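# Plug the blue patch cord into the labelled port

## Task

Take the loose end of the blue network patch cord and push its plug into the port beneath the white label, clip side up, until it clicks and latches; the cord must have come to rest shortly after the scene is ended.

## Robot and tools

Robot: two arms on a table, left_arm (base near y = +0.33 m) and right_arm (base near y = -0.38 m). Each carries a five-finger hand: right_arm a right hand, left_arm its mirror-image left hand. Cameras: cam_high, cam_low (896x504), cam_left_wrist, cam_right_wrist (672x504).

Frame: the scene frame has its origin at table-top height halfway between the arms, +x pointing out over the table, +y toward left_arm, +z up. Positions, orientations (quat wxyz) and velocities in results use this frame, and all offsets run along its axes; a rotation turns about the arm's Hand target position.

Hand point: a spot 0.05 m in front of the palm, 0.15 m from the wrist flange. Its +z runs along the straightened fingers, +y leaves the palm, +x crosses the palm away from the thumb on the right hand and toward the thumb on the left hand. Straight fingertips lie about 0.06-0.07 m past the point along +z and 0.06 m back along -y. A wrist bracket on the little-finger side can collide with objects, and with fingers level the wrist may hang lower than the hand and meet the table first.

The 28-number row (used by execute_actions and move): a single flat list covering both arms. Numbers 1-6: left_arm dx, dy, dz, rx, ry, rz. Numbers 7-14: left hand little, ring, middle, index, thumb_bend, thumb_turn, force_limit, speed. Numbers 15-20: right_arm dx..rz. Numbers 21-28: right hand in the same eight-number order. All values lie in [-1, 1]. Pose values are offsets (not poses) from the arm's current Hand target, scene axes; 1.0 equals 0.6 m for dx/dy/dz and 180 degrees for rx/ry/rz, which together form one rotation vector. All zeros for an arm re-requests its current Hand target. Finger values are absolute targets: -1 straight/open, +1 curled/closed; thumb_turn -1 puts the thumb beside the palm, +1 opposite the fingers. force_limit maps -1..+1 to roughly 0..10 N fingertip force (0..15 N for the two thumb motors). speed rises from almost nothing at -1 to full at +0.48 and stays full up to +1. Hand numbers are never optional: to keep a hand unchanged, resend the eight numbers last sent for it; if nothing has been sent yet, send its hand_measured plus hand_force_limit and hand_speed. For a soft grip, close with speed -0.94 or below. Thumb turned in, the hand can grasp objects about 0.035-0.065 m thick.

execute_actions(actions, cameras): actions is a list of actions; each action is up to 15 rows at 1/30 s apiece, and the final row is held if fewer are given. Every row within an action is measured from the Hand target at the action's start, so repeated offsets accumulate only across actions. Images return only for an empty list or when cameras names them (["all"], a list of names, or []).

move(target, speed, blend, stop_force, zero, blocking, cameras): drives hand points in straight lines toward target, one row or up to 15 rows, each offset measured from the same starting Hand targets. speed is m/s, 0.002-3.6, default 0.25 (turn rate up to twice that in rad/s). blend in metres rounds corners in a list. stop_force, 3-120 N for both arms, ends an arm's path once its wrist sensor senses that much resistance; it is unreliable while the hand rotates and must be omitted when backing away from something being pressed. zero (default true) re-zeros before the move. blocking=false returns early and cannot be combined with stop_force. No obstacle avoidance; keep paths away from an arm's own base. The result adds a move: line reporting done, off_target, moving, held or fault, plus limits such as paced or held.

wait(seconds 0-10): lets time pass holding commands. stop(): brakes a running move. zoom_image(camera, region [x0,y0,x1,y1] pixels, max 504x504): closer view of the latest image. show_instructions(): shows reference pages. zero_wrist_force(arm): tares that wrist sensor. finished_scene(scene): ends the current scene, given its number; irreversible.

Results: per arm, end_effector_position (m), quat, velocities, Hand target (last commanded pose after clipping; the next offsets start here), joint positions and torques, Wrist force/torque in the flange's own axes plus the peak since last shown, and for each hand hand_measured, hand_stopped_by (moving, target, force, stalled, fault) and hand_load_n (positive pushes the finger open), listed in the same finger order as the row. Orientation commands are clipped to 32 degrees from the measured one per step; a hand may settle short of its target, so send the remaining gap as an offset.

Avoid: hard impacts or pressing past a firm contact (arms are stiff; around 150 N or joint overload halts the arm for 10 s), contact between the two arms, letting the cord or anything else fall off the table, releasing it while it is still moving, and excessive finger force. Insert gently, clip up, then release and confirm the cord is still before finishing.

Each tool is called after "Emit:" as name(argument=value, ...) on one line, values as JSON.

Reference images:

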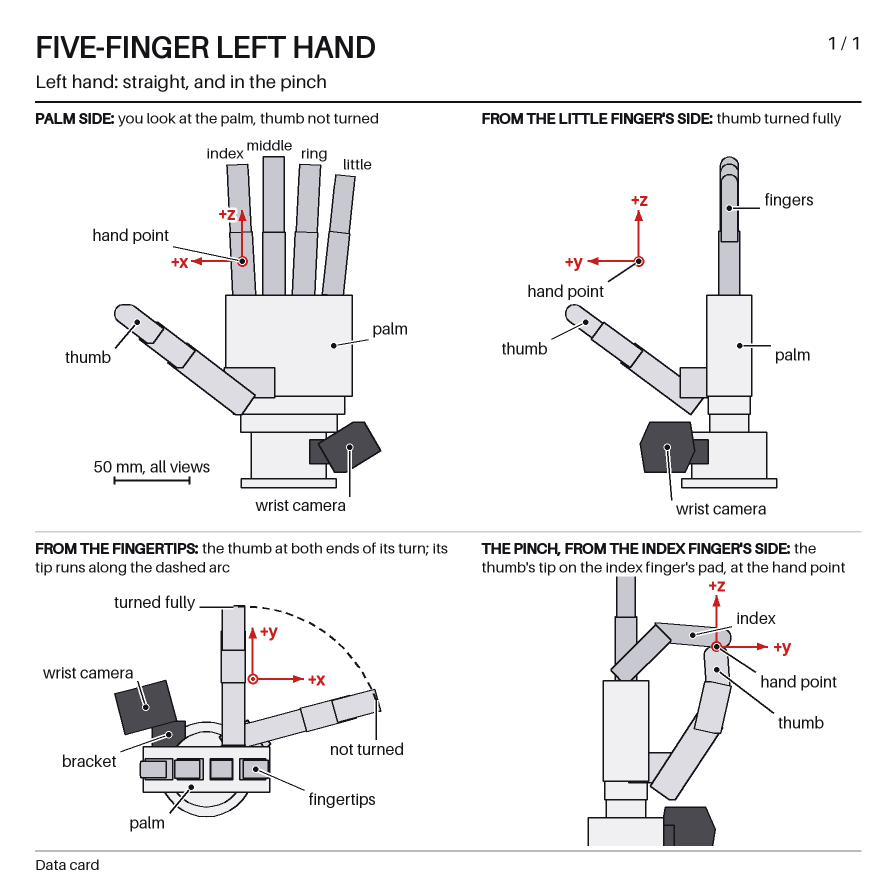

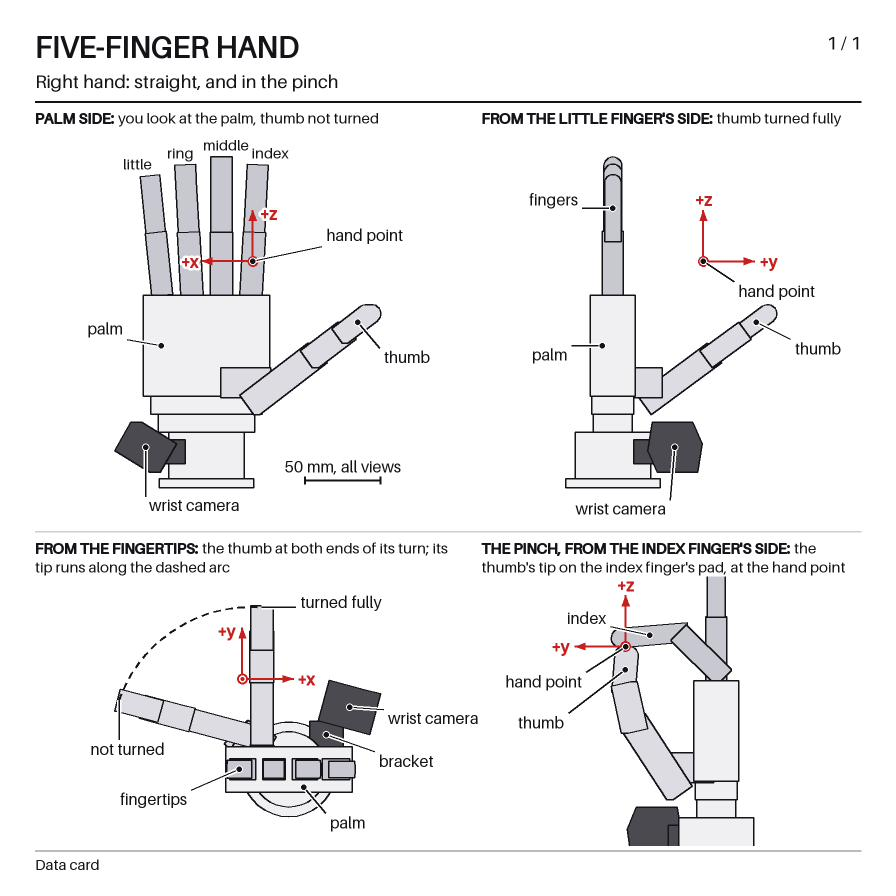

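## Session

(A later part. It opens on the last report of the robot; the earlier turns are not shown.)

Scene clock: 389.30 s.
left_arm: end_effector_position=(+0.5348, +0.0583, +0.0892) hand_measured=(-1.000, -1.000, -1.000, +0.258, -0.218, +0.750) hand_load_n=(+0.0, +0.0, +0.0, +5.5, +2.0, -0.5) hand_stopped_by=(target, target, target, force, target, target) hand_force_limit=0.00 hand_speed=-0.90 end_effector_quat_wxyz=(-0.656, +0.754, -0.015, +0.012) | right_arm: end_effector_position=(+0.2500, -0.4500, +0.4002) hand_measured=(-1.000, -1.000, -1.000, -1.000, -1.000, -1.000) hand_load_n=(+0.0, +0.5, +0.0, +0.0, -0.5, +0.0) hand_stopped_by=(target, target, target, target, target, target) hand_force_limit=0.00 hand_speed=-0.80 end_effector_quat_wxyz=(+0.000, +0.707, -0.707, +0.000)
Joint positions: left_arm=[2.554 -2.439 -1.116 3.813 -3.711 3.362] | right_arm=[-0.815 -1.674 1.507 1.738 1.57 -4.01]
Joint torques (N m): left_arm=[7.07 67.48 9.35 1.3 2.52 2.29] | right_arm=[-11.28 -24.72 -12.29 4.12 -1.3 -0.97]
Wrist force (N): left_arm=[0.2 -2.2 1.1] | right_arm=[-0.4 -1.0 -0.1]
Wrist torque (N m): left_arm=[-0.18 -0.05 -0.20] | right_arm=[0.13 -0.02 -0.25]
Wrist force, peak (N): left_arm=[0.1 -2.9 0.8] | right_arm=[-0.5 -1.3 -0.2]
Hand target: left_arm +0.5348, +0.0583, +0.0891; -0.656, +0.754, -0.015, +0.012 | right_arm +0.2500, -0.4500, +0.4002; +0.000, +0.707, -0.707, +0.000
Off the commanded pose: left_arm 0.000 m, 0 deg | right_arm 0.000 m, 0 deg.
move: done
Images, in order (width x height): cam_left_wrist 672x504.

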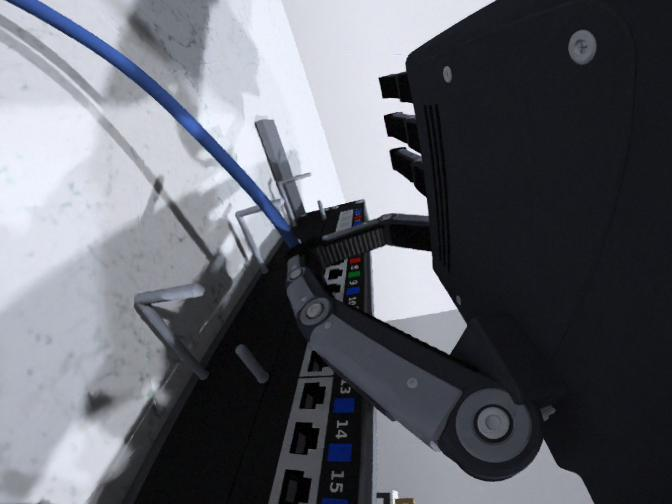

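Emit:
move(target=[0.0165,-0.00202,0,0,0,0,-1,-1,-1,0.6,-0.216,0.75,0.0,-0.9,0,0,0,0,0,0,-1,-1,-1,-1,-1,-1,0,-0.8], speed=0.006, stop_force=14, cameras=["cam_left_wrist"])

Emit:
zoom_image(camera="cam_left_wrist", region=[280, 220, 380, 320])

Scene clock: 391.80 s.
left_arm: end_effector_position=(+0.5412, +0.0575, +0.0892) hand_measured=(-1.000, -1.000, -1.000, +0.258, -0.218, +0.750) hand_load_n=(+0.0, +0.0, +0.0, +6.5, +0.0, -1.0) hand_stopped_by=(target, target, target, force, target, target) hand_force_limit=0.00 hand_speed=-0.90 end_effector_quat_wxyz=(-0.656, +0.754, -0.015, +0.012) | right_arm: end_effector_position=(+0.2500, -0.4500, +0.4002) hand_measured=(-1.000, -1.000, -1.000, -1.000, -1.000, -1.000) hand_load_n=(+0.0, +0.0, +0.0, +0.0, +0.0, -0.5) hand_stopped_by=(target, target, target, target, target, target) hand_force_limit=0.00 hand_speed=-0.80 end_effector_quat_wxyz=(+0.000, +0.707, -0.707, +0.000)
Joint positions: left_arm=[2.558 -2.451 -1.093 3.804 -3.707 3.364] | right_arm=[-0.815 -1.674 1.507 1.738 1.57 -4.01]
Joint torques (N m): left_arm=[-7.02 62.4 10.45 5.05 0.57 -2.98] | right_arm=[-11.43 -24.52 -13.1 3.97 -1.46 -0.84]
Wrist force (N): left_arm=[-13.3 -11.5 1.0] | right_arm=[-0.4 -1.3 -0.2]
Wrist torque (N m): left_arm=[-0.21 0.00 -0.12] | right_arm=[0.10 -0.01 -0.27]
Wrist force, peak (N): left_arm=[-16.1 -12.6 2.3] | right_arm=[-0.7 -1.4 -0.3]
Hand target: left_arm +0.5412, +0.0575, +0.0892; -0.656, +0.754, -0.015, +0.012 (not the last commanded pose) | right_arm +0.2500, -0.4500, +0.4002; +0.000, +0.707, -0.707, +0.000
Off the commanded pose: left_arm 0.003 m, 0 deg | right_arm 0.000 m, 0 deg.
move: contact (left_arm)
Images, in order (width x height): cam_left_wrist 672x504.

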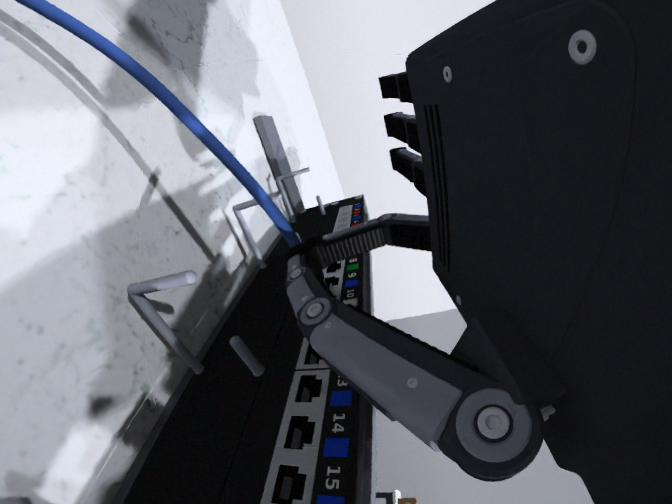

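Scaled by 5.040 from the camera's 672x504 image, which has a finer 960x720 frame.

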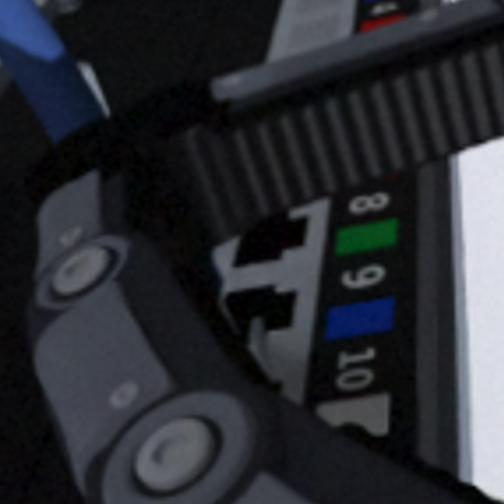

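Emit:
move(target=[[-0.0083,0.001,0,0,0,0,-1,-1,-1,0.1,-0.216,0.75,0.0,-0.9,0,0,0,0,0,0,-1,-1,-1,-1,-1,-1,0,-0.8],[-0.01,0.0012,-0.0083,0,0,0,-1,-1,-1,0.1,-0.216,0.75,0.0,-0.9,0,0,0,0,0,0,-1,-1,-1,-1,-1,-1,0,-0.8]], speed=0.015, cameras=["cam_left_wrist"])

Emit:
zoom_image(camera="cam_left_wrist", region=[280, 220, 380, 320])

Scene clock: 393.37 s.
left_arm: end_effector_position=(+0.5353, +0.0582, +0.0843) hand_measured=(-1.000, -1.000, -1.000, +0.100, -0.218, +0.750) hand_load_n=(+0.0, +0.0, +0.0, +0.0, +0.0, +0.0) hand_stopped_by=(target, target, target, target, target, target) hand_force_limit=0.00 hand_speed=-0.90 end_effector_quat_wxyz=(-0.656, +0.754, -0.015, +0.012) | right_arm: end_effector_position=(+0.2500, -0.4500, +0.4002) hand_measured=(-1.000, -1.000, -1.000, -1.000, -1.000, -1.000) hand_load_n=(+0.0, +0.0, +0.0, +0.0, +0.0, +0.0) hand_stopped_by=(target, target, target, target, target, target) hand_force_limit=0.00 hand_speed=-0.80 end_effector_quat_wxyz=(+0.000, +0.707, -0.707, +0.000)
Joint positions: left_arm=[2.554 -2.445 -1.118 3.821 -3.711 3.362] | right_arm=[-0.815 -1.674 1.507 1.738 1.57 -4.01]
Joint torques (N m): left_arm=[-8.75 46.34 8.83 1.18 -1.4 -1.99] | right_arm=[-10.76 -24.83 -13.33 3.92 -1.55 -0.76]
Wrist force (N): left_arm=[-0.1 -1.0 -0.4] | right_arm=[-0.4 -1.1 0.0]
Wrist torque (N m): left_arm=[-0.17 0.03 -0.04] | right_arm=[0.10 -0.01 -0.26]
Wrist force, peak (N): left_arm=[-13.3 -11.8 1.1] | right_arm=[-0.4 -1.4 -0.3]
Hand target: left_arm +0.5352, +0.0582, +0.0842; -0.656, +0.754, -0.015, +0.012 | right_arm +0.2500, -0.4500, +0.4002; +0.000, +0.707, -0.707, +0.000
Off the commanded pose: left_arm 0.000 m, 0 deg | right_arm 0.000 m, 0 deg.
move: done
Images, in order (width x height): cam_left_wrist 672x504.

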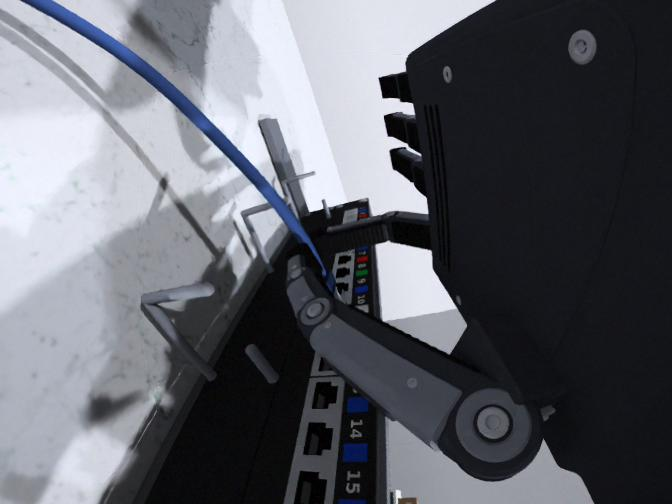

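Scaled by 5.040 from the camera's 672x504 image, which has a finer 960x720 frame.

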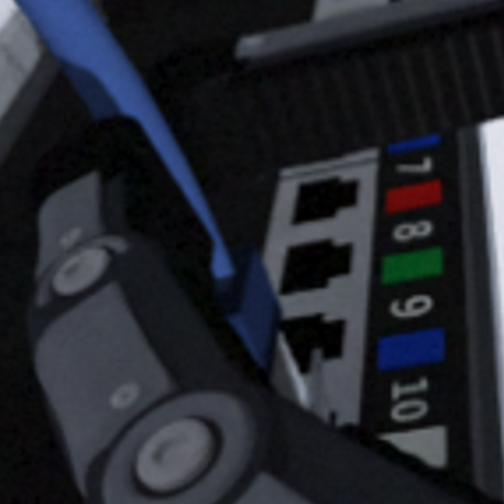

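Emit:
move(target=[0,0,-0.0058,-0.0222,0.00085,0,-1,-1,-1,0.1,-0.216,0.75,0.0,-0.9,0,0,0,0,0,0,-1,-1,-1,-1,-1,-1,0,-0.8], speed=0.02, cameras=["cam_left_wrist"])

Emit:
zoom_image(camera="cam_left_wrist", region=[280, 220, 380, 320])

Scene clock: 395.87 s.
left_arm: end_effector_position=(+0.5352, +0.0582, +0.0807) hand_measured=(-1.000, -1.000, -1.000, +0.100, -0.218, +0.750) hand_load_n=(+0.0, +0.0, +0.0, +0.0, +0.0, +0.0) hand_stopped_by=(target, target, target, target, target, target) hand_force_limit=0.00 hand_speed=-0.90 end_effector_quat_wxyz=(-0.630, +0.776, -0.015, +0.011) | right_arm: end_effector_position=(+0.2500, -0.4500, +0.4002) hand_measured=(-1.000, -1.000, -1.000, -1.000, -1.000, -1.000) hand_load_n=(+0.0, +0.0, +0.0, +0.0, -0.5, +0.0) hand_stopped_by=(target, target, target, target, target, target) hand_force_limit=0.00 hand_speed=-0.80 end_effector_quat_wxyz=(+0.000, +0.707, -0.707, +0.000)
Joint positions: left_arm=[2.562 -2.396 -1.186 3.968 -3.722 3.471] | right_arm=[-0.815 -1.674 1.507 1.738 1.57 -4.01]
Joint torques (N m): left_arm=[8.71 65.47 7.88 1.56 -1.43 2.51] | right_arm=[-10.87 -25.12 -14.06 3.99 -1.25 -0.78]
Wrist force (N): left_arm=[0.0 -0.8 0.0] | right_arm=[-0.5 -0.8 -0.3]
Wrist torque (N m): left_arm=[-0.18 0.02 -0.23] | right_arm=[0.18 0.00 -0.25]
Wrist force, peak (N): left_arm=[0.0 -1.1 -0.5] | right_arm=[-0.2 -1.5 -0.5]
Hand target: left_arm +0.5352, +0.0582, +0.0807; -0.630, +0.777, -0.015, +0.011 | right_arm +0.2500, -0.4500, +0.4002; +0.000, +0.707, -0.707, +0.000
Off the commanded pose: left_arm 0.000 m, 0 deg | right_arm 0.000 m, 0 deg.
move: done
Images, in order (width x height): cam_left_wrist 672x504.

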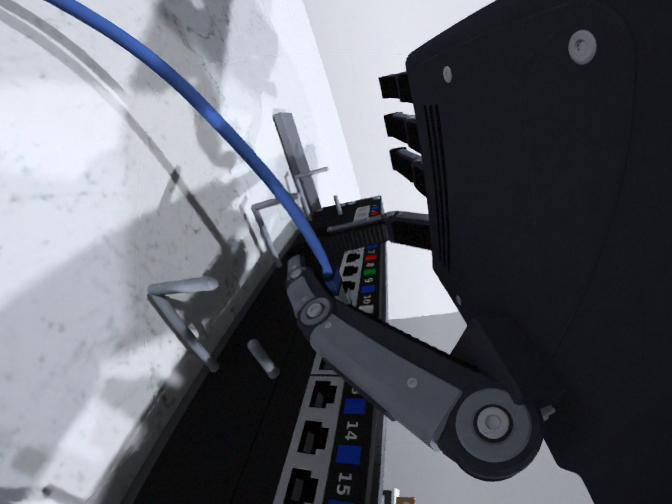

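Scaled by 5.040 from the camera's 672x504 image, which has a finer 960x720 frame.

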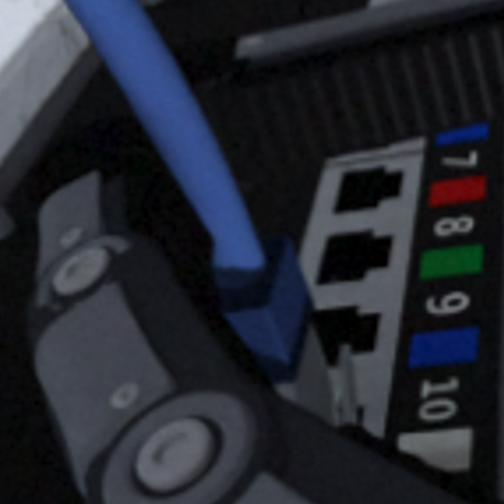

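Emit:
move(target=[0,0,0,0,0,0,-1,-1,-1,0.6,-0.216,0.75,0.0,-0.91,0,0,0,0,0,0,-1,-1,-1,-1,-1,-1,0,-0.8], speed=0.02, cameras=["cam_left_wrist"])

Emit:
zoom_image(camera="cam_left_wrist", region=[280, 220, 380, 320])

Scene clock: 396.83 s.
left_arm: end_effector_position=(+0.5352, +0.0582, +0.0807) hand_measured=(-1.000, -1.000, -1.000, +0.216, -0.218, +0.750) hand_load_n=(+0.0, +0.0, +0.0, +7.5, +1.5, +0.0) hand_stopped_by=(target, target, target, force, target, target) hand_force_limit=0.00 hand_speed=-0.91 end_effector_quat_wxyz=(-0.630, +0.777, -0.015, +0.011) | right_arm: end_effector_position=(+0.2500, -0.4500, +0.4002) hand_measured=(-1.000, -1.000, -1.000, -1.000, -1.000, -1.000) hand_load_n=(+0.0, +0.0, +0.0, +0.0, -0.5, +0.0) hand_stopped_by=(target, target, target, target, target, target) hand_force_limit=0.00 hand_speed=-0.80 end_effector_quat_wxyz=(+0.000, +0.707, -0.707, +0.000)
Joint positions: left_arm=[2.562 -2.396 -1.187 3.968 -3.722 3.471] | right_arm=[-0.815 -1.674 1.507 1.738 1.57 -4.01]
Joint torques (N m): left_arm=[6.16 66.42 11.78 1.58 -0.63 1.83] | right_arm=[-9.87 -25.19 -13.14 4.15 -1.5 -0.75]
Wrist force (N): left_arm=[-2.4 -1.4 2.7] | right_arm=[-0.5 -1.0 -0.2]
Wrist torque (N m): left_arm=[-0.21 0.04 -0.22] | right_arm=[0.13 0.00 -0.26]
Wrist force, peak (N): left_arm=[-2.4 -1.6 2.9] | right_arm=[-0.5 -1.4 -0.2]
Hand target: left_arm +0.5352, +0.0582, +0.0807; -0.630, +0.777, -0.015, +0.011 | right_arm +0.2500, -0.4500, +0.4002; +0.000, +0.707, -0.707, +0.000
Off the commanded pose: left_arm 0.000 m, 0 deg | right_arm 0.000 m, 0 deg.
move: done
Images, in order (width x height): cam_left_wrist 672x504.

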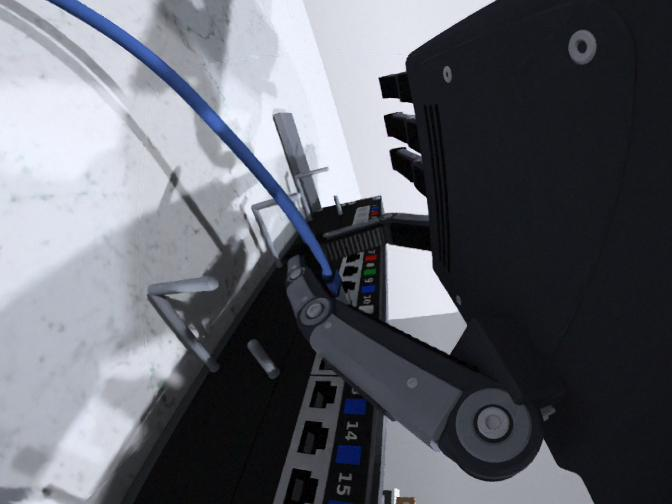

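Scaled by 5.040 from the camera's 672x504 image, which has a finer 960x720 frame.

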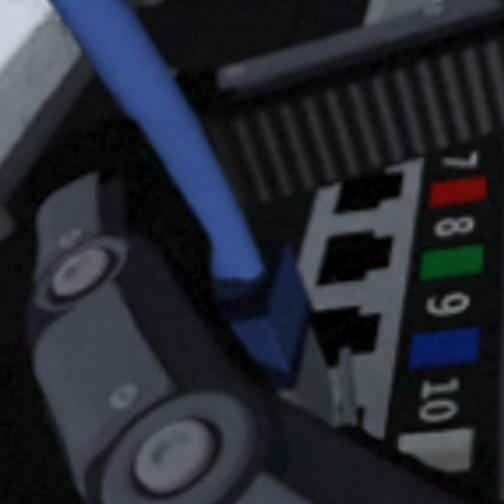

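Emit:
move(target=[0.0165,-0.00202,0,0,0,0,-1,-1,-1,0.6,-0.216,0.75,0.0,-0.91,0,0,0,0,0,0,-1,-1,-1,-1,-1,-1,0,-0.8], speed=0.006, stop_force=15, cameras=["cam_left_wrist"])

Emit:
zoom_image(camera="cam_left_wrist", region=[280, 220, 380, 320])

Scene clock: 399.20 s.
left_arm: end_effector_position=(+0.5410, +0.0575, +0.0807) hand_measured=(-1.000, -1.000, -1.000, +0.216, -0.218, +0.750) hand_load_n=(+0.0, +0.0, +0.0, +8.0, +0.0, +0.0) hand_stopped_by=(target, target, target, force, target, target) hand_force_limit=0.00 hand_speed=-0.91 end_effector_quat_wxyz=(-0.630, +0.777, -0.015, +0.011) | right_arm: end_effector_position=(+0.2500, -0.4500, +0.4002) hand_measured=(-1.000, -1.000, -1.000, -1.000, -1.000, -1.000) hand_load_n=(+0.0, +0.0, +0.0, +0.0, +0.0, +0.0) hand_stopped_by=(target, target, target, target, target, target) hand_force_limit=0.00 hand_speed=-0.80 end_effector_quat_wxyz=(+0.000, +0.707, -0.707, +0.000)
Joint positions: left_arm=[2.566 -2.406 -1.167 3.961 -3.719 3.474] | right_arm=[-0.815 -1.674 1.507 1.738 1.57 -4.01]
Joint torques (N m): left_arm=[-10.12 68.47 15.06 5.55 1.66 -3.27] | right_arm=[-10.5 -24.91 -13.2 4.18 -1.35 -0.55]
Wrist force (N): left_arm=[-16.2 -2.3 6.1] | right_arm=[-0.6 -1.1 -0.3]
Wrist torque (N m): left_arm=[-0.17 0.11 -0.24] | right_arm=[0.13 0.01 -0.27]
Wrist force, peak (N): left_arm=[-19.7 -3.0 7.2] | right_arm=[-0.4 -1.4 -0.2]
Hand target: left_arm +0.5410, +0.0575, +0.0807; -0.630, +0.777, -0.015, +0.011 (not the last commanded pose) | right_arm +0.2500, -0.4500, +0.4002; +0.000, +0.707, -0.707, +0.000
Off the commanded pose: left_arm 0.004 m, 0 deg | right_arm 0.000 m, 0 deg.
move: contact (left_arm)
Images, in order (width x height): cam_left_wrist 672x504.

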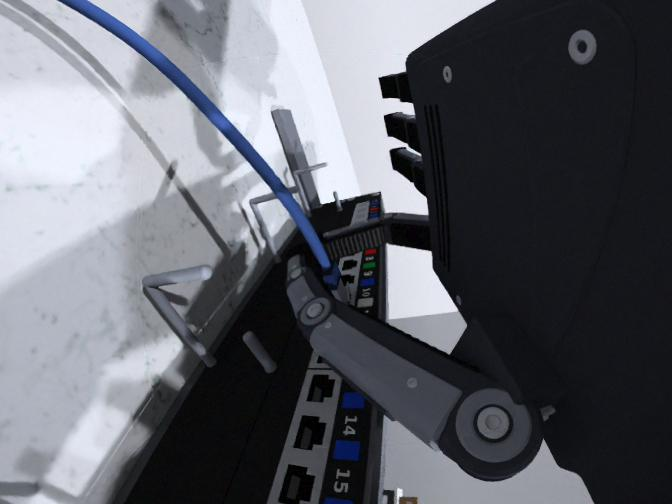

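Scaled by 5.040 from the camera's 672x504 image, which has a finer 960x720 frame.

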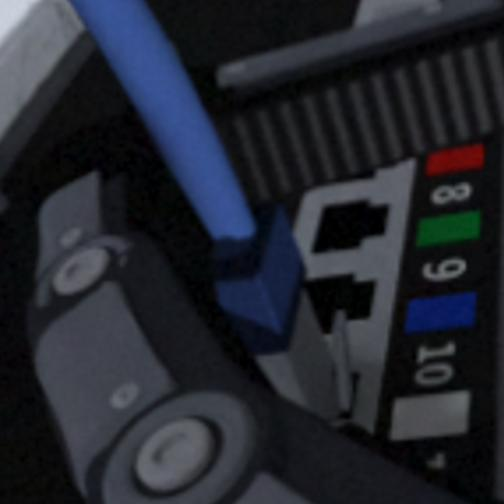

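Emit:
execute_actions(actions=[], cameras=["all"])

Emit:
zoom_image(camera="cam_high", region=[350, 270, 430, 340])

Emit:
zoom_image(camera="cam_left_wrist", region=[318, 258, 364, 314])

Scene clock: 399.97 s.
left_arm: end_effector_position=(+0.5410, +0.0575, +0.0807) hand_measured=(-1.000, -1.000, -1.000, +0.216, -0.218, +0.750) hand_load_n=(+0.0, +0.0, +0.0, +8.0, +0.0, +0.0) hand_stopped_by=(target, target, target, force, target, target) hand_force_limit=0.00 hand_speed=-0.91 end_effector_quat_wxyz=(-0.630, +0.777, -0.015, +0.011) | right_arm: end_effector_position=(+0.2500, -0.4500, +0.4002) hand_measured=(-1.000, -1.000, -1.000, -1.000, -1.000, -1.000) hand_load_n=(+0.0, +0.0, +0.0, +0.0, +0.0, +0.0) hand_stopped_by=(target, target, target, target, target, target) hand_force_limit=0.00 hand_speed=-0.80 end_effector_quat_wxyz=(+0.000, +0.707, -0.707, +0.000)
Joint positions: left_arm=[2.566 -2.406 -1.167 3.961 -3.719 3.474] | right_arm=[-0.815 -1.674 1.507 1.738 1.57 -4.01]
Joint velocities: within noise
Joint torques (N m): left_arm=[-9.61 69.08 15.31 5.31 1.69 -3.34] | right_arm=[-9.78 -24.98 -13.15 4.17 -1.23 -0.53]
Motor temperatures (°C): left_arm=[30 33 36 38 40 36] | right_arm=[33 30 33 37 37 39]
Wrist force (N): left_arm=[-15.9 -2.1 6.2] | right_arm=[-0.6 -1.1 0.0]
Wrist torque (N m): left_arm=[-0.18 0.07 -0.23] | right_arm=[0.10 0.00 -0.27]
Wrist force, peak (N): left_arm=[-16.2 -2.6 6.2] | right_arm=[-0.5 -1.4 -0.3]
Hand target: left_arm +0.5410, +0.0575, +0.0807; -0.630, +0.777, -0.015, +0.011 (not the last commanded pose) | right_arm +0.2500, -0.4500, +0.4002; +0.000, +0.707, -0.707, +0.000
Off the commanded pose: left_arm 0.004 m, 0 deg | right_arm 0.000 m, 0 deg.

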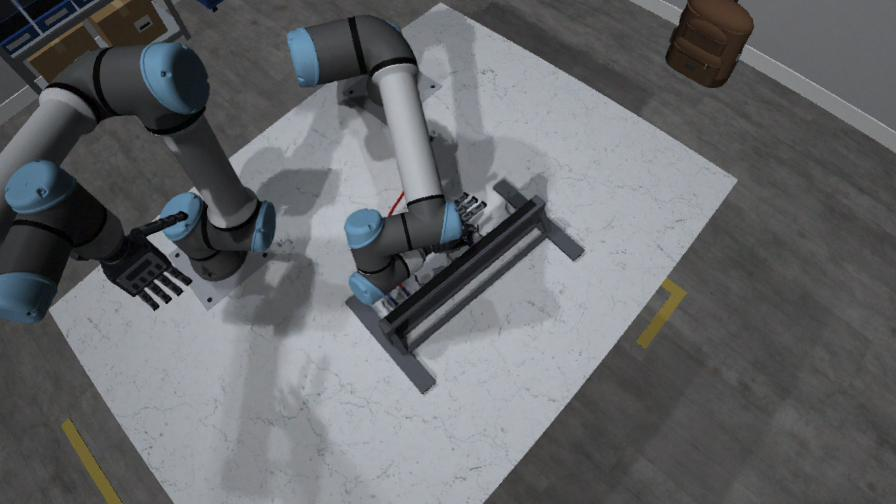

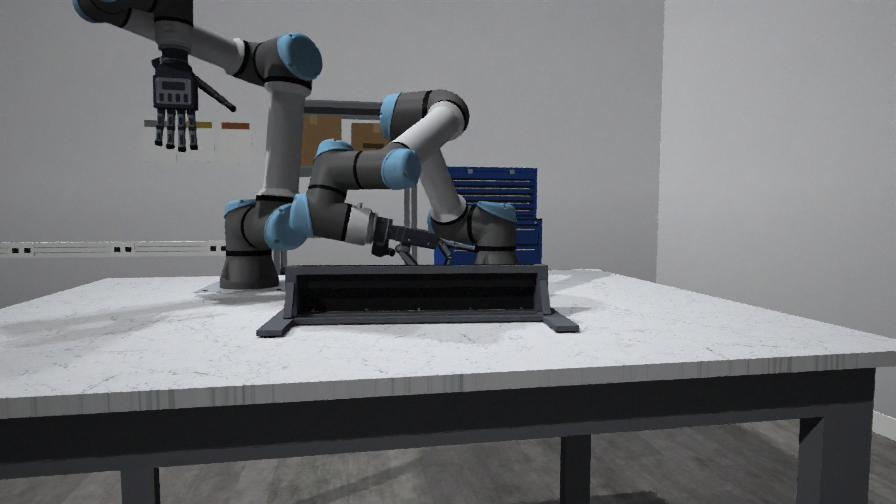

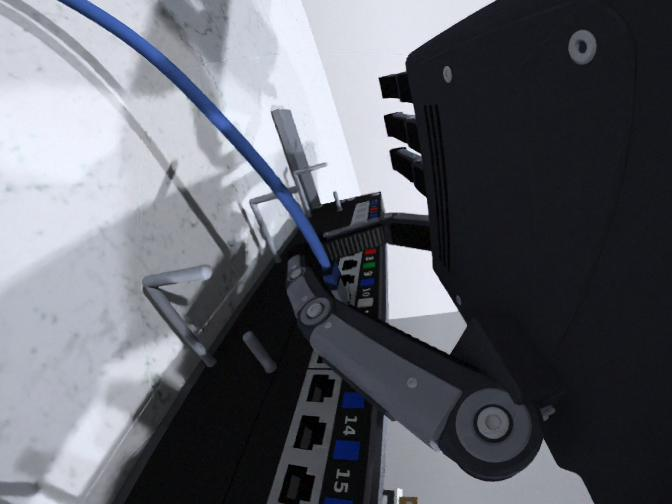

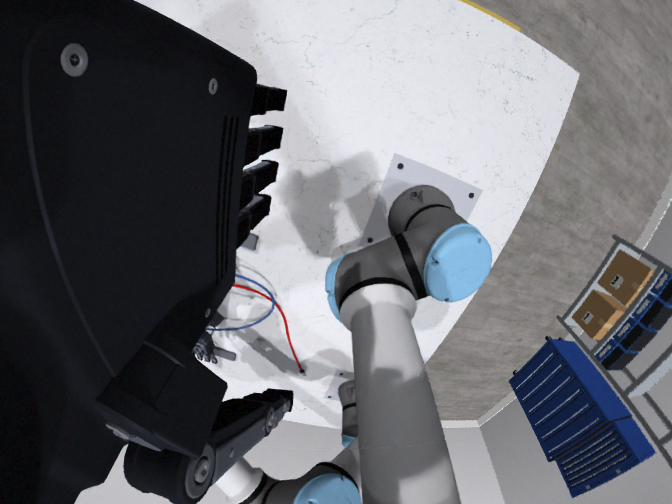

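Scaled by 6.300 from the camera's 896x504 image, which has a finer 1280x720 frame.

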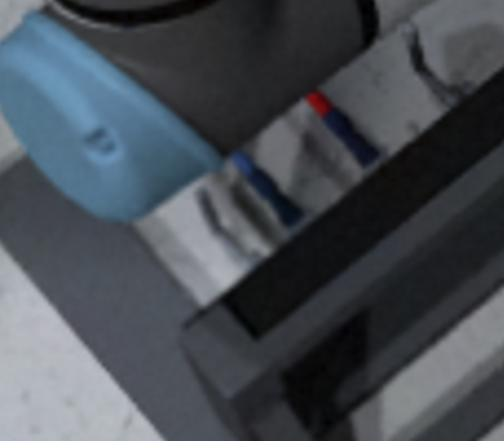

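Scaled by 9.000 from the camera's 672x504 image, which has a finer 960x720 frame.

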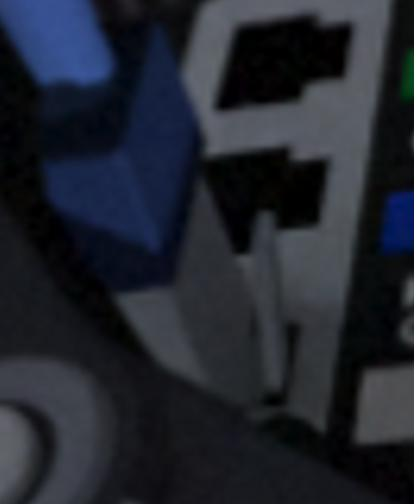

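Emit:
move(target=[[-0.005,0.0006,0,0,0,0,-1,-1,-1,-0.02,-0.216,0.75,0.0,-0.9,0,0,0,0,0,0,-1,-1,-1,-1,-1,-1,0,-0.8],[-0.02,0.0025,0,0,0,0,-1,-1,-1,-0.02,-0.216,0.75,0.0,-0.9,0,0,0,0,0,0,-1,-1,-1,-1,-1,-1,0,-0.8],[-0.02,0.0025,0.07,0,0,0,-1,-1,-1,-0.02,-0.216,0.75,0.0,-0.9,0,0,0,0,0,0,-1,-1,-1,-1,-1,-1,0,-0.8]], speed=0.04, cameras=["cam_left_wrist","cam_high"])

Emit:
zoom_image(camera="cam_left_wrist", region=[230, 240, 310, 340])

Emit:
zoom_image(camera="cam_high", region=[370, 180, 550, 340])

Scene clock: 403.23 s.
left_arm: end_effector_position=(+0.5290, +0.0590, +0.1225) hand_measured=(-1.000, -1.000, -1.000, -0.020, -0.218, +0.750) hand_load_n=(+0.0, -0.5, +0.0, +0.0, +0.0, +0.0) hand_stopped_by=(target, target, target, target, target, target) hand_force_limit=0.00 hand_speed=-0.90 end_effector_quat_wxyz=(-0.630, +0.777, -0.015, +0.011) | right_arm: end_effector_position=(+0.2500, -0.4500, +0.4002) hand_measured=(-1.000, -1.000, -1.000, -1.000, -1.000, -1.000) hand_load_n=(+0.0, +0.0, +0.0, +0.0, +0.0, +0.0) hand_stopped_by=(target, target, target, target, target, target) hand_force_limit=0.00 hand_speed=-0.80 end_effector_quat_wxyz=(+0.000, +0.707, -0.707, +0.000)
Joint positions: left_arm=[2.559 -2.342 -1.169 3.895 -3.726 3.469] | right_arm=[-0.815 -1.674 1.507 1.738 1.57 -4.01]
Joint torques (N m): left_arm=[-9.14 66.93 26.69 -1.28 -0.19 -2.25] | right_arm=[-9.94 -24.98 -13.06 4.03 -1.53 -0.38]
Wrist force (N): left_arm=[-0.4 -0.2 -0.1] | right_arm=[-0.5 -1.3 -0.1]
Wrist torque (N m): left_arm=[-0.08 0.09 -0.07] | right_arm=[0.09 0.00 -0.27]
Wrist force, peak (N): left_arm=[-16.2 -2.5 6.2] | right_arm=[-0.6 -1.4 -0.2]
Hand target: left_arm +0.5290, +0.0590, +0.1227; -0.630, +0.777, -0.015, +0.011 | right_arm +0.2500, -0.4500, +0.4002; +0.000, +0.707, -0.707, +0.000
Off the commanded pose: left_arm 0.000 m, 0 deg | right_arm 0.000 m, 0 deg.
move: done
Images, in order (width x height): cam_high 896x504, cam_left_wrist 672x504.

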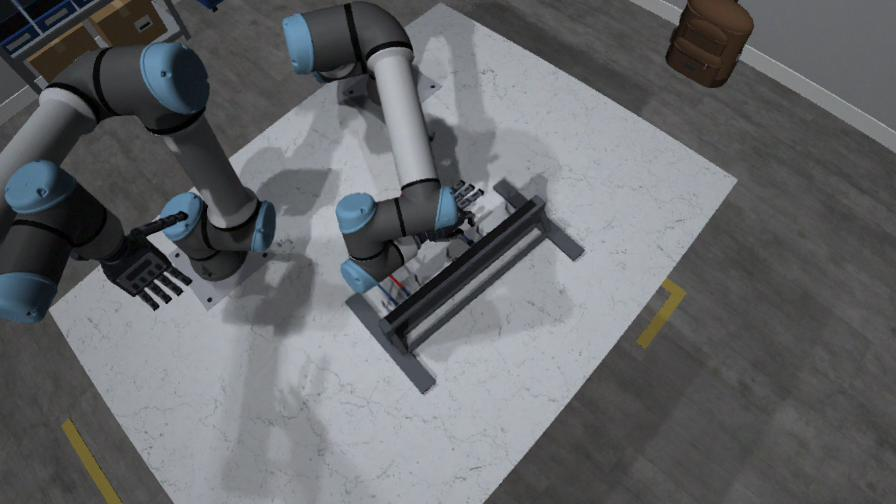

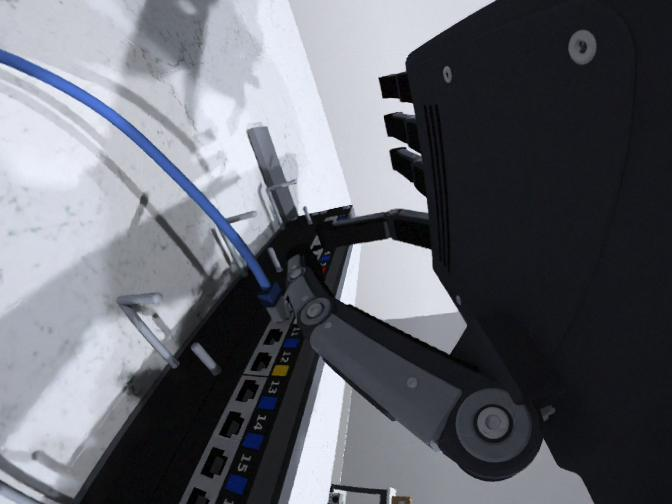

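Scaled by 5.040 from the camera's 672x504 image, which has a finer 960x720 frame.

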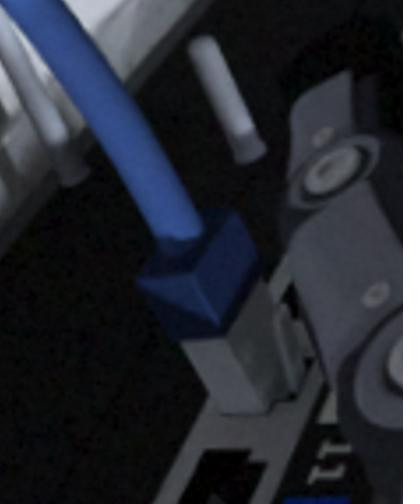

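Scaled by 2.800 from the camera's 896x504 image, which has a finer 1280x720 frame.

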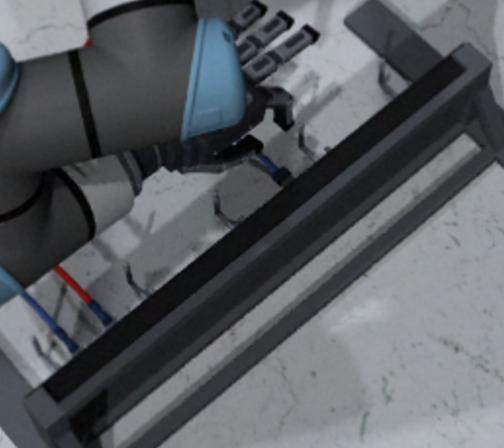

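Emit:
zoom_image(camera="cam_high", region=[370, 270, 430, 330])

Emit:
zoom_image(camera="cam_high", region=[440, 215, 500, 275])

Scaled by 8.400 from the camera's 896x504 image, which has a finer 1280x720 frame.

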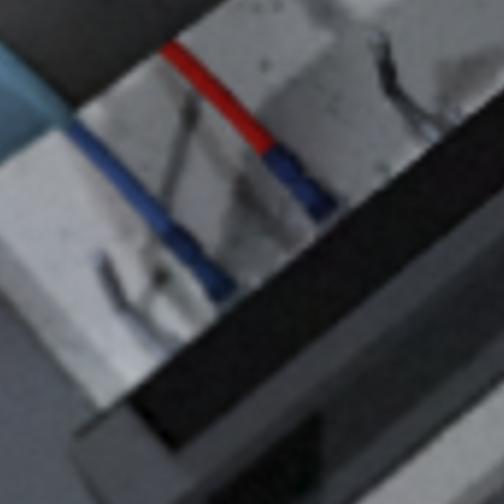

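Scaled by 8.400 from the camera's 896x504 image, which has a finer 1280x720 frame.

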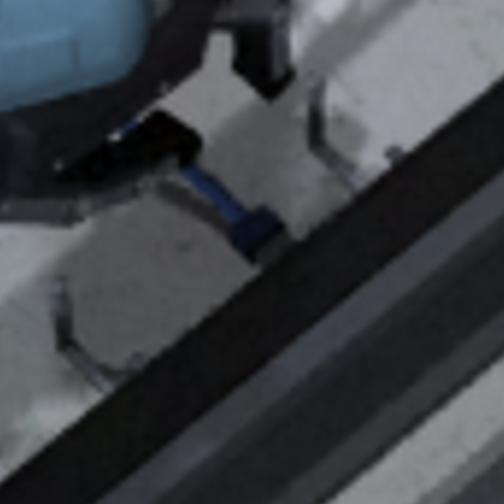

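Emit:
move(target=[[0,0,-0.07,0,0,0,-1,-1,-1,-0.02,-0.216,0.75,0.0,-0.9,0,0,0,0,0,0,-1,-1,-1,-1,-1,-1,0,-0.8],[0.0103,-0.0013,-0.07,0,0,0,-1,-1,-1,-0.02,-0.216,0.75,0.0,-0.9,0,0,0,0,0,0,-1,-1,-1,-1,-1,-1,0,-0.8]], speed=0.03)

Emit:
move(target=[0,0,0,0,0,0,-1,-1,-1,-0.02,0.15,0.75,-0.8,-0.9,0,0,0,0,0,0,-1,-1,-1,-1,-1,-1,0,-0.8], speed=0.03, cameras=["cam_left_wrist"])

Emit:
zoom_image(camera="cam_left_wrist", region=[280, 220, 380, 320])

Scene clock: 407.23 s.
left_arm: end_effector_position=(+0.5351, +0.0582, +0.0807) hand_measured=(-1.000, -1.000, -1.000, -0.020, -0.218, +0.750) hand_load_n=(+0.0, +0.0, +0.0, +0.0, +0.0, +0.0) hand_stopped_by=(target, target, target, target, target, target) hand_force_limit=0.00 hand_speed=-0.90 end_effector_quat_wxyz=(-0.630, +0.777, -0.015, +0.011) | right_arm: end_effector_position=(+0.2500, -0.4500, +0.4002) hand_measured=(-1.000, -1.000, -1.000, -1.000, -1.000, -1.000) hand_load_n=(+0.0, +0.0, +0.0, +0.0, +0.0, +0.0) hand_stopped_by=(target, target, target, target, target, target) hand_force_limit=0.00 hand_speed=-0.80 end_effector_quat_wxyz=(+0.000, +0.707, -0.707, +0.000)
Joint positions: left_arm=[2.562 -2.395 -1.187 3.968 -3.722 3.471] | right_arm=[-0.815 -1.674 1.507 1.738 1.57 -4.01]
Joint torques (N m): left_arm=[7.77 45.16 28.02 -0.71 2.75 2.3] | right_arm=[-9.8 -24.54 -14.01 3.86 -1.15 -0.44]
Wrist force (N): left_arm=[-0.4 -0.3 -0.1] | right_arm=[-0.3 -1.0 -0.1]
Wrist torque (N m): left_arm=[-0.10 0.08 -0.07] | right_arm=[0.14 -0.03 -0.25]
Wrist force, peak (N): left_arm=[-0.7 -0.4 -0.2] | right_arm=[-0.3 -1.6 0.0]
Hand target: left_arm +0.5352, +0.0582, +0.0807; -0.630, +0.777, -0.015, +0.011 | right_arm +0.2500, -0.4500, +0.4002; +0.000, +0.707, -0.707, +0.000
Off the commanded pose: left_arm 0.000 m, 0 deg | right_arm 0.000 m, 0 deg.
move: done

Scene clock: 408.03 s.
left_arm: end_effector_position=(+0.5352, +0.0582, +0.0807) hand_measured=(-1.000, -1.000, -1.000, -0.020, -0.136, +0.750) hand_load_n=(+0.0, +0.0, +0.0, +0.0, +1.5, +0.0) hand_stopped_by=(target, target, target, target, force, target) hand_force_limit=-0.80 hand_speed=-0.90 end_effector_quat_wxyz=(-0.630, +0.777, -0.015, +0.011) | right_arm: end_effector_position=(+0.2500, -0.4500, +0.4002) hand_measured=(-1.000, -1.000, -1.000, -1.000, -1.000, -1.000) hand_load_n=(+0.0, -0.5, +0.0, +0.0, +0.0, +0.0) hand_stopped_by=(target, target, target, target, target, target) hand_force_limit=0.00 hand_speed=-0.80 end_effector_quat_wxyz=(+0.000, +0.707, -0.707, +0.000)
Joint positions: left_arm=[2.562 -2.396 -1.187 3.968 -3.722 3.471] | right_arm=[-0.815 -1.674 1.507 1.738 1.57 -4.01]
Joint torques (N m): left_arm=[8.67 45.24 26.43 -1.03 2.86 2.18] | right_arm=[-10.86 -25.03 -13.77 4.04 -1.36 -0.66]
Wrist force (N): left_arm=[-0.2 0.5 -1.1] | right_arm=[-0.2 -1.0 0.1]
Wrist torque (N m): left_arm=[-0.09 0.07 -0.07] | right_arm=[0.12 -0.05 -0.25]
Wrist force, peak (N): left_arm=[-0.1 0.9 -1.1] | right_arm=[-0.4 -1.3 -0.1]
Hand target: left_arm +0.5352, +0.0582, +0.0807; -0.630, +0.777, -0.015, +0.011 | right_arm +0.2500, -0.4500, +0.4002; +0.000, +0.707, -0.707, +0.000
Off the commanded pose: left_arm 0.000 m, 0 deg | right_arm 0.000 m, 0 deg.
move: done
Images, in order (width x height): cam_left_wrist 672x504.

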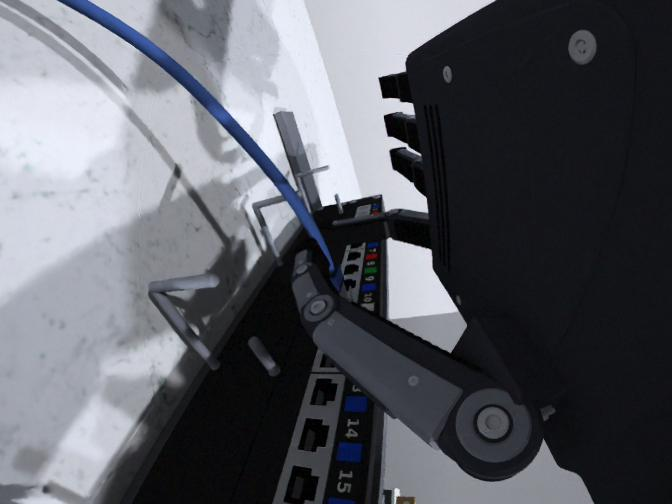

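Scaled by 5.040 from the camera's 672x504 image, which has a finer 960x720 frame.

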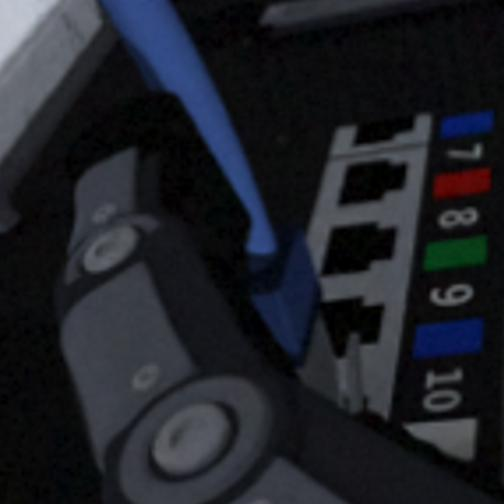

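Emit:
move(target=[0,0,0,0,0,0,-1,-1,-1,0.6,0.15,0.75,-0.6,-0.9,0,0,0,0,0,0,-1,-1,-1,-1,-1,-1,0,-0.8], speed=0.03, cameras=["cam_left_wrist"])

Emit:
zoom_image(camera="cam_left_wrist", region=[280, 220, 380, 320])

Scene clock: 409.03 s.
left_arm: end_effector_position=(+0.5352, +0.0582, +0.0807) hand_measured=(-1.000, -1.000, -1.000, +0.166, -0.136, +0.750) hand_load_n=(+0.0, +0.0, +0.0, +2.0, +1.5, +0.5) hand_stopped_by=(target, target, target, force, force, target) hand_force_limit=-0.60 hand_speed=-0.90 end_effector_quat_wxyz=(-0.630, +0.777, -0.015, +0.011) | right_arm: end_effector_position=(+0.2500, -0.4500, +0.4002) hand_measured=(-1.000, -1.000, -1.000, -1.000, -1.000, -1.000) hand_load_n=(+0.0, +0.0, +0.0, +0.0, +0.0, +0.0) hand_stopped_by=(target, target, target, target, target, target) hand_force_limit=0.00 hand_speed=-0.80 end_effector_quat_wxyz=(+0.000, +0.707, -0.707, +0.000)
Joint positions: left_arm=[2.562 -2.396 -1.187 3.968 -3.722 3.471] | right_arm=[-0.815 -1.674 1.507 1.738 1.57 -4.01]
Joint torques (N m): left_arm=[8.62 46.43 26.79 -1.06 2.81 1.91] | right_arm=[-10.37 -24.36 -13 3.93 -1.58 -0.42]
Wrist force (N): left_arm=[-0.8 0.2 -0.6] | right_arm=[-0.5 -0.9 0.0]
Wrist torque (N m): left_arm=[-0.10 0.10 -0.08] | right_arm=[0.14 -0.01 -0.26]
Wrist force, peak (N): left_arm=[-0.2 0.9 -1.1] | right_arm=[-0.7 -1.4 -0.1]
Hand target: left_arm +0.5352, +0.0582, +0.0807; -0.630, +0.777, -0.015, +0.011 | right_arm +0.2500, -0.4500, +0.4002; +0.000, +0.707, -0.707, +0.000
Off the commanded pose: left_arm 0.000 m, 0 deg | right_arm 0.000 m, 0 deg.
move: done
Images, in order (width x height): cam_left_wrist 672x504.

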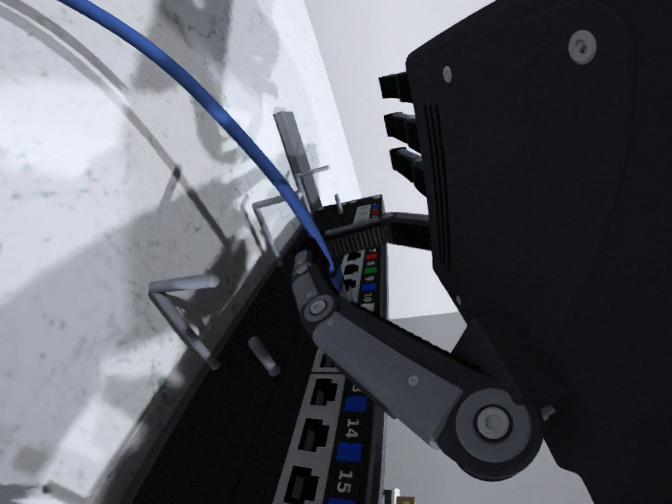

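Scaled by 5.040 from the camera's 672x504 image, which has a finer 960x720 frame.

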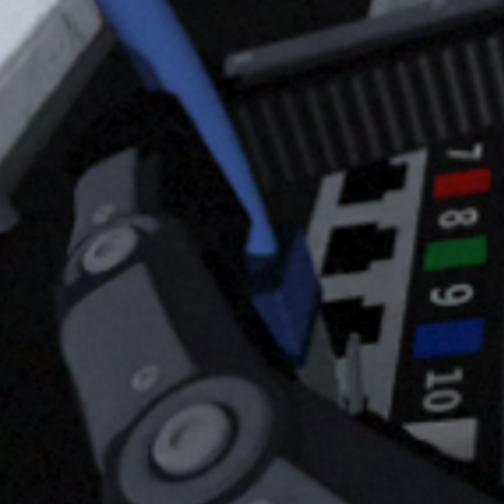

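Emit:
move(target=[0.0165,-0.00202,0,0,0,0,-1,-1,-1,0.6,0.15,0.75,-0.6,-0.9,0,0,0,0,0,0,-1,-1,-1,-1,-1,-1,0,-0.8], speed=0.006, stop_force=20, cameras=["cam_left_wrist"])

Emit:
zoom_image(camera="cam_left_wrist", region=[280, 220, 380, 320])

Scene clock: 411.53 s.
left_arm: end_effector_position=(+0.5417, +0.0574, +0.0806) hand_measured=(-1.000, -1.000, -1.000, +0.166, -0.138, +0.750) hand_load_n=(+0.0, +0.0, +0.0, -1.0, +2.5, -2.0) hand_stopped_by=(target, target, target, force, force, target) hand_force_limit=-0.60 hand_speed=-0.90 end_effector_quat_wxyz=(-0.630, +0.777, -0.015, +0.011) | right_arm: end_effector_position=(+0.2500, -0.4500, +0.4002) hand_measured=(-1.000, -1.000, -1.000, -1.000, -1.000, -1.000) hand_load_n=(+0.0, +0.0, +0.0, +0.0, -0.5, +0.0) hand_stopped_by=(target, target, target, target, target, target) hand_force_limit=0.00 hand_speed=-0.80 end_effector_quat_wxyz=(+0.000, +0.707, -0.707, +0.000)
Joint positions: left_arm=[2.567 -2.408 -1.164 3.96 -3.718 3.474] | right_arm=[-0.815 -1.674 1.507 1.738 1.57 -4.01]
Joint torques (N m): left_arm=[-2.09 68.05 13.74 5.29 2.43 -3.84] | right_arm=[-9.91 -24.1 -14.65 4.02 -1.3 -0.43]
Wrist force (N): left_arm=[-19.7 0.6 -2.7] | right_arm=[-0.6 -0.9 -0.2]
Wrist torque (N m): left_arm=[-0.09 0.10 -0.28] | right_arm=[0.15 0.01 -0.26]
Wrist force, peak (N): left_arm=[-23.4 -0.4 -2.2] | right_arm=[-0.9 -1.5 -0.2]
Hand target: left_arm +0.5417, +0.0574, +0.0806; -0.630, +0.777, -0.015, +0.011 (not the last commanded pose) | right_arm +0.2500, -0.4500, +0.4002; +0.000, +0.707, -0.707, +0.000
Off the commanded pose: left_arm 0.003 m, 0 deg | right_arm 0.000 m, 0 deg.
move: contact (left_arm)
Images, in order (width x height): cam_left_wrist 672x504.

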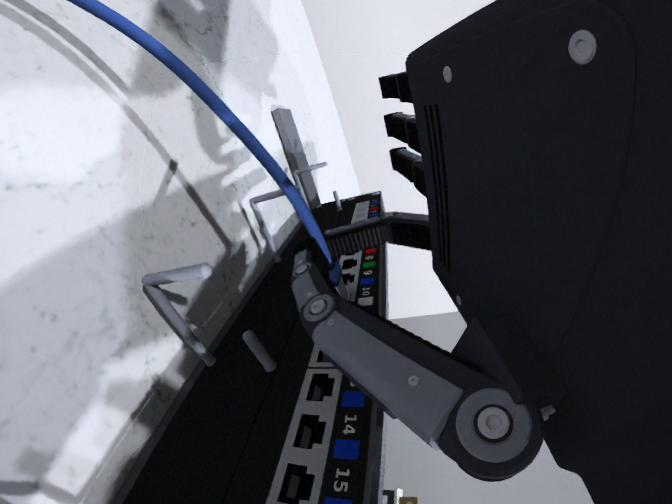

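Scaled by 5.040 from the camera's 672x504 image, which has a finer 960x720 frame.

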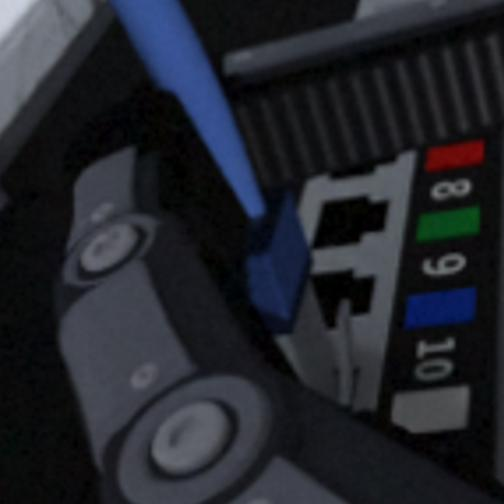

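Emit:
zoom_image(camera="cam_left_wrist", region=[326, 256, 362, 306])

Scaled by 10.080 from the camera's 672x504 image, which has a finer 960x720 frame.

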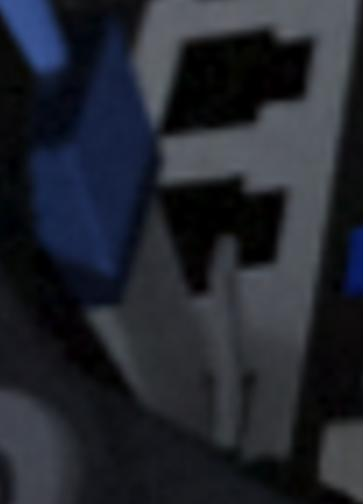

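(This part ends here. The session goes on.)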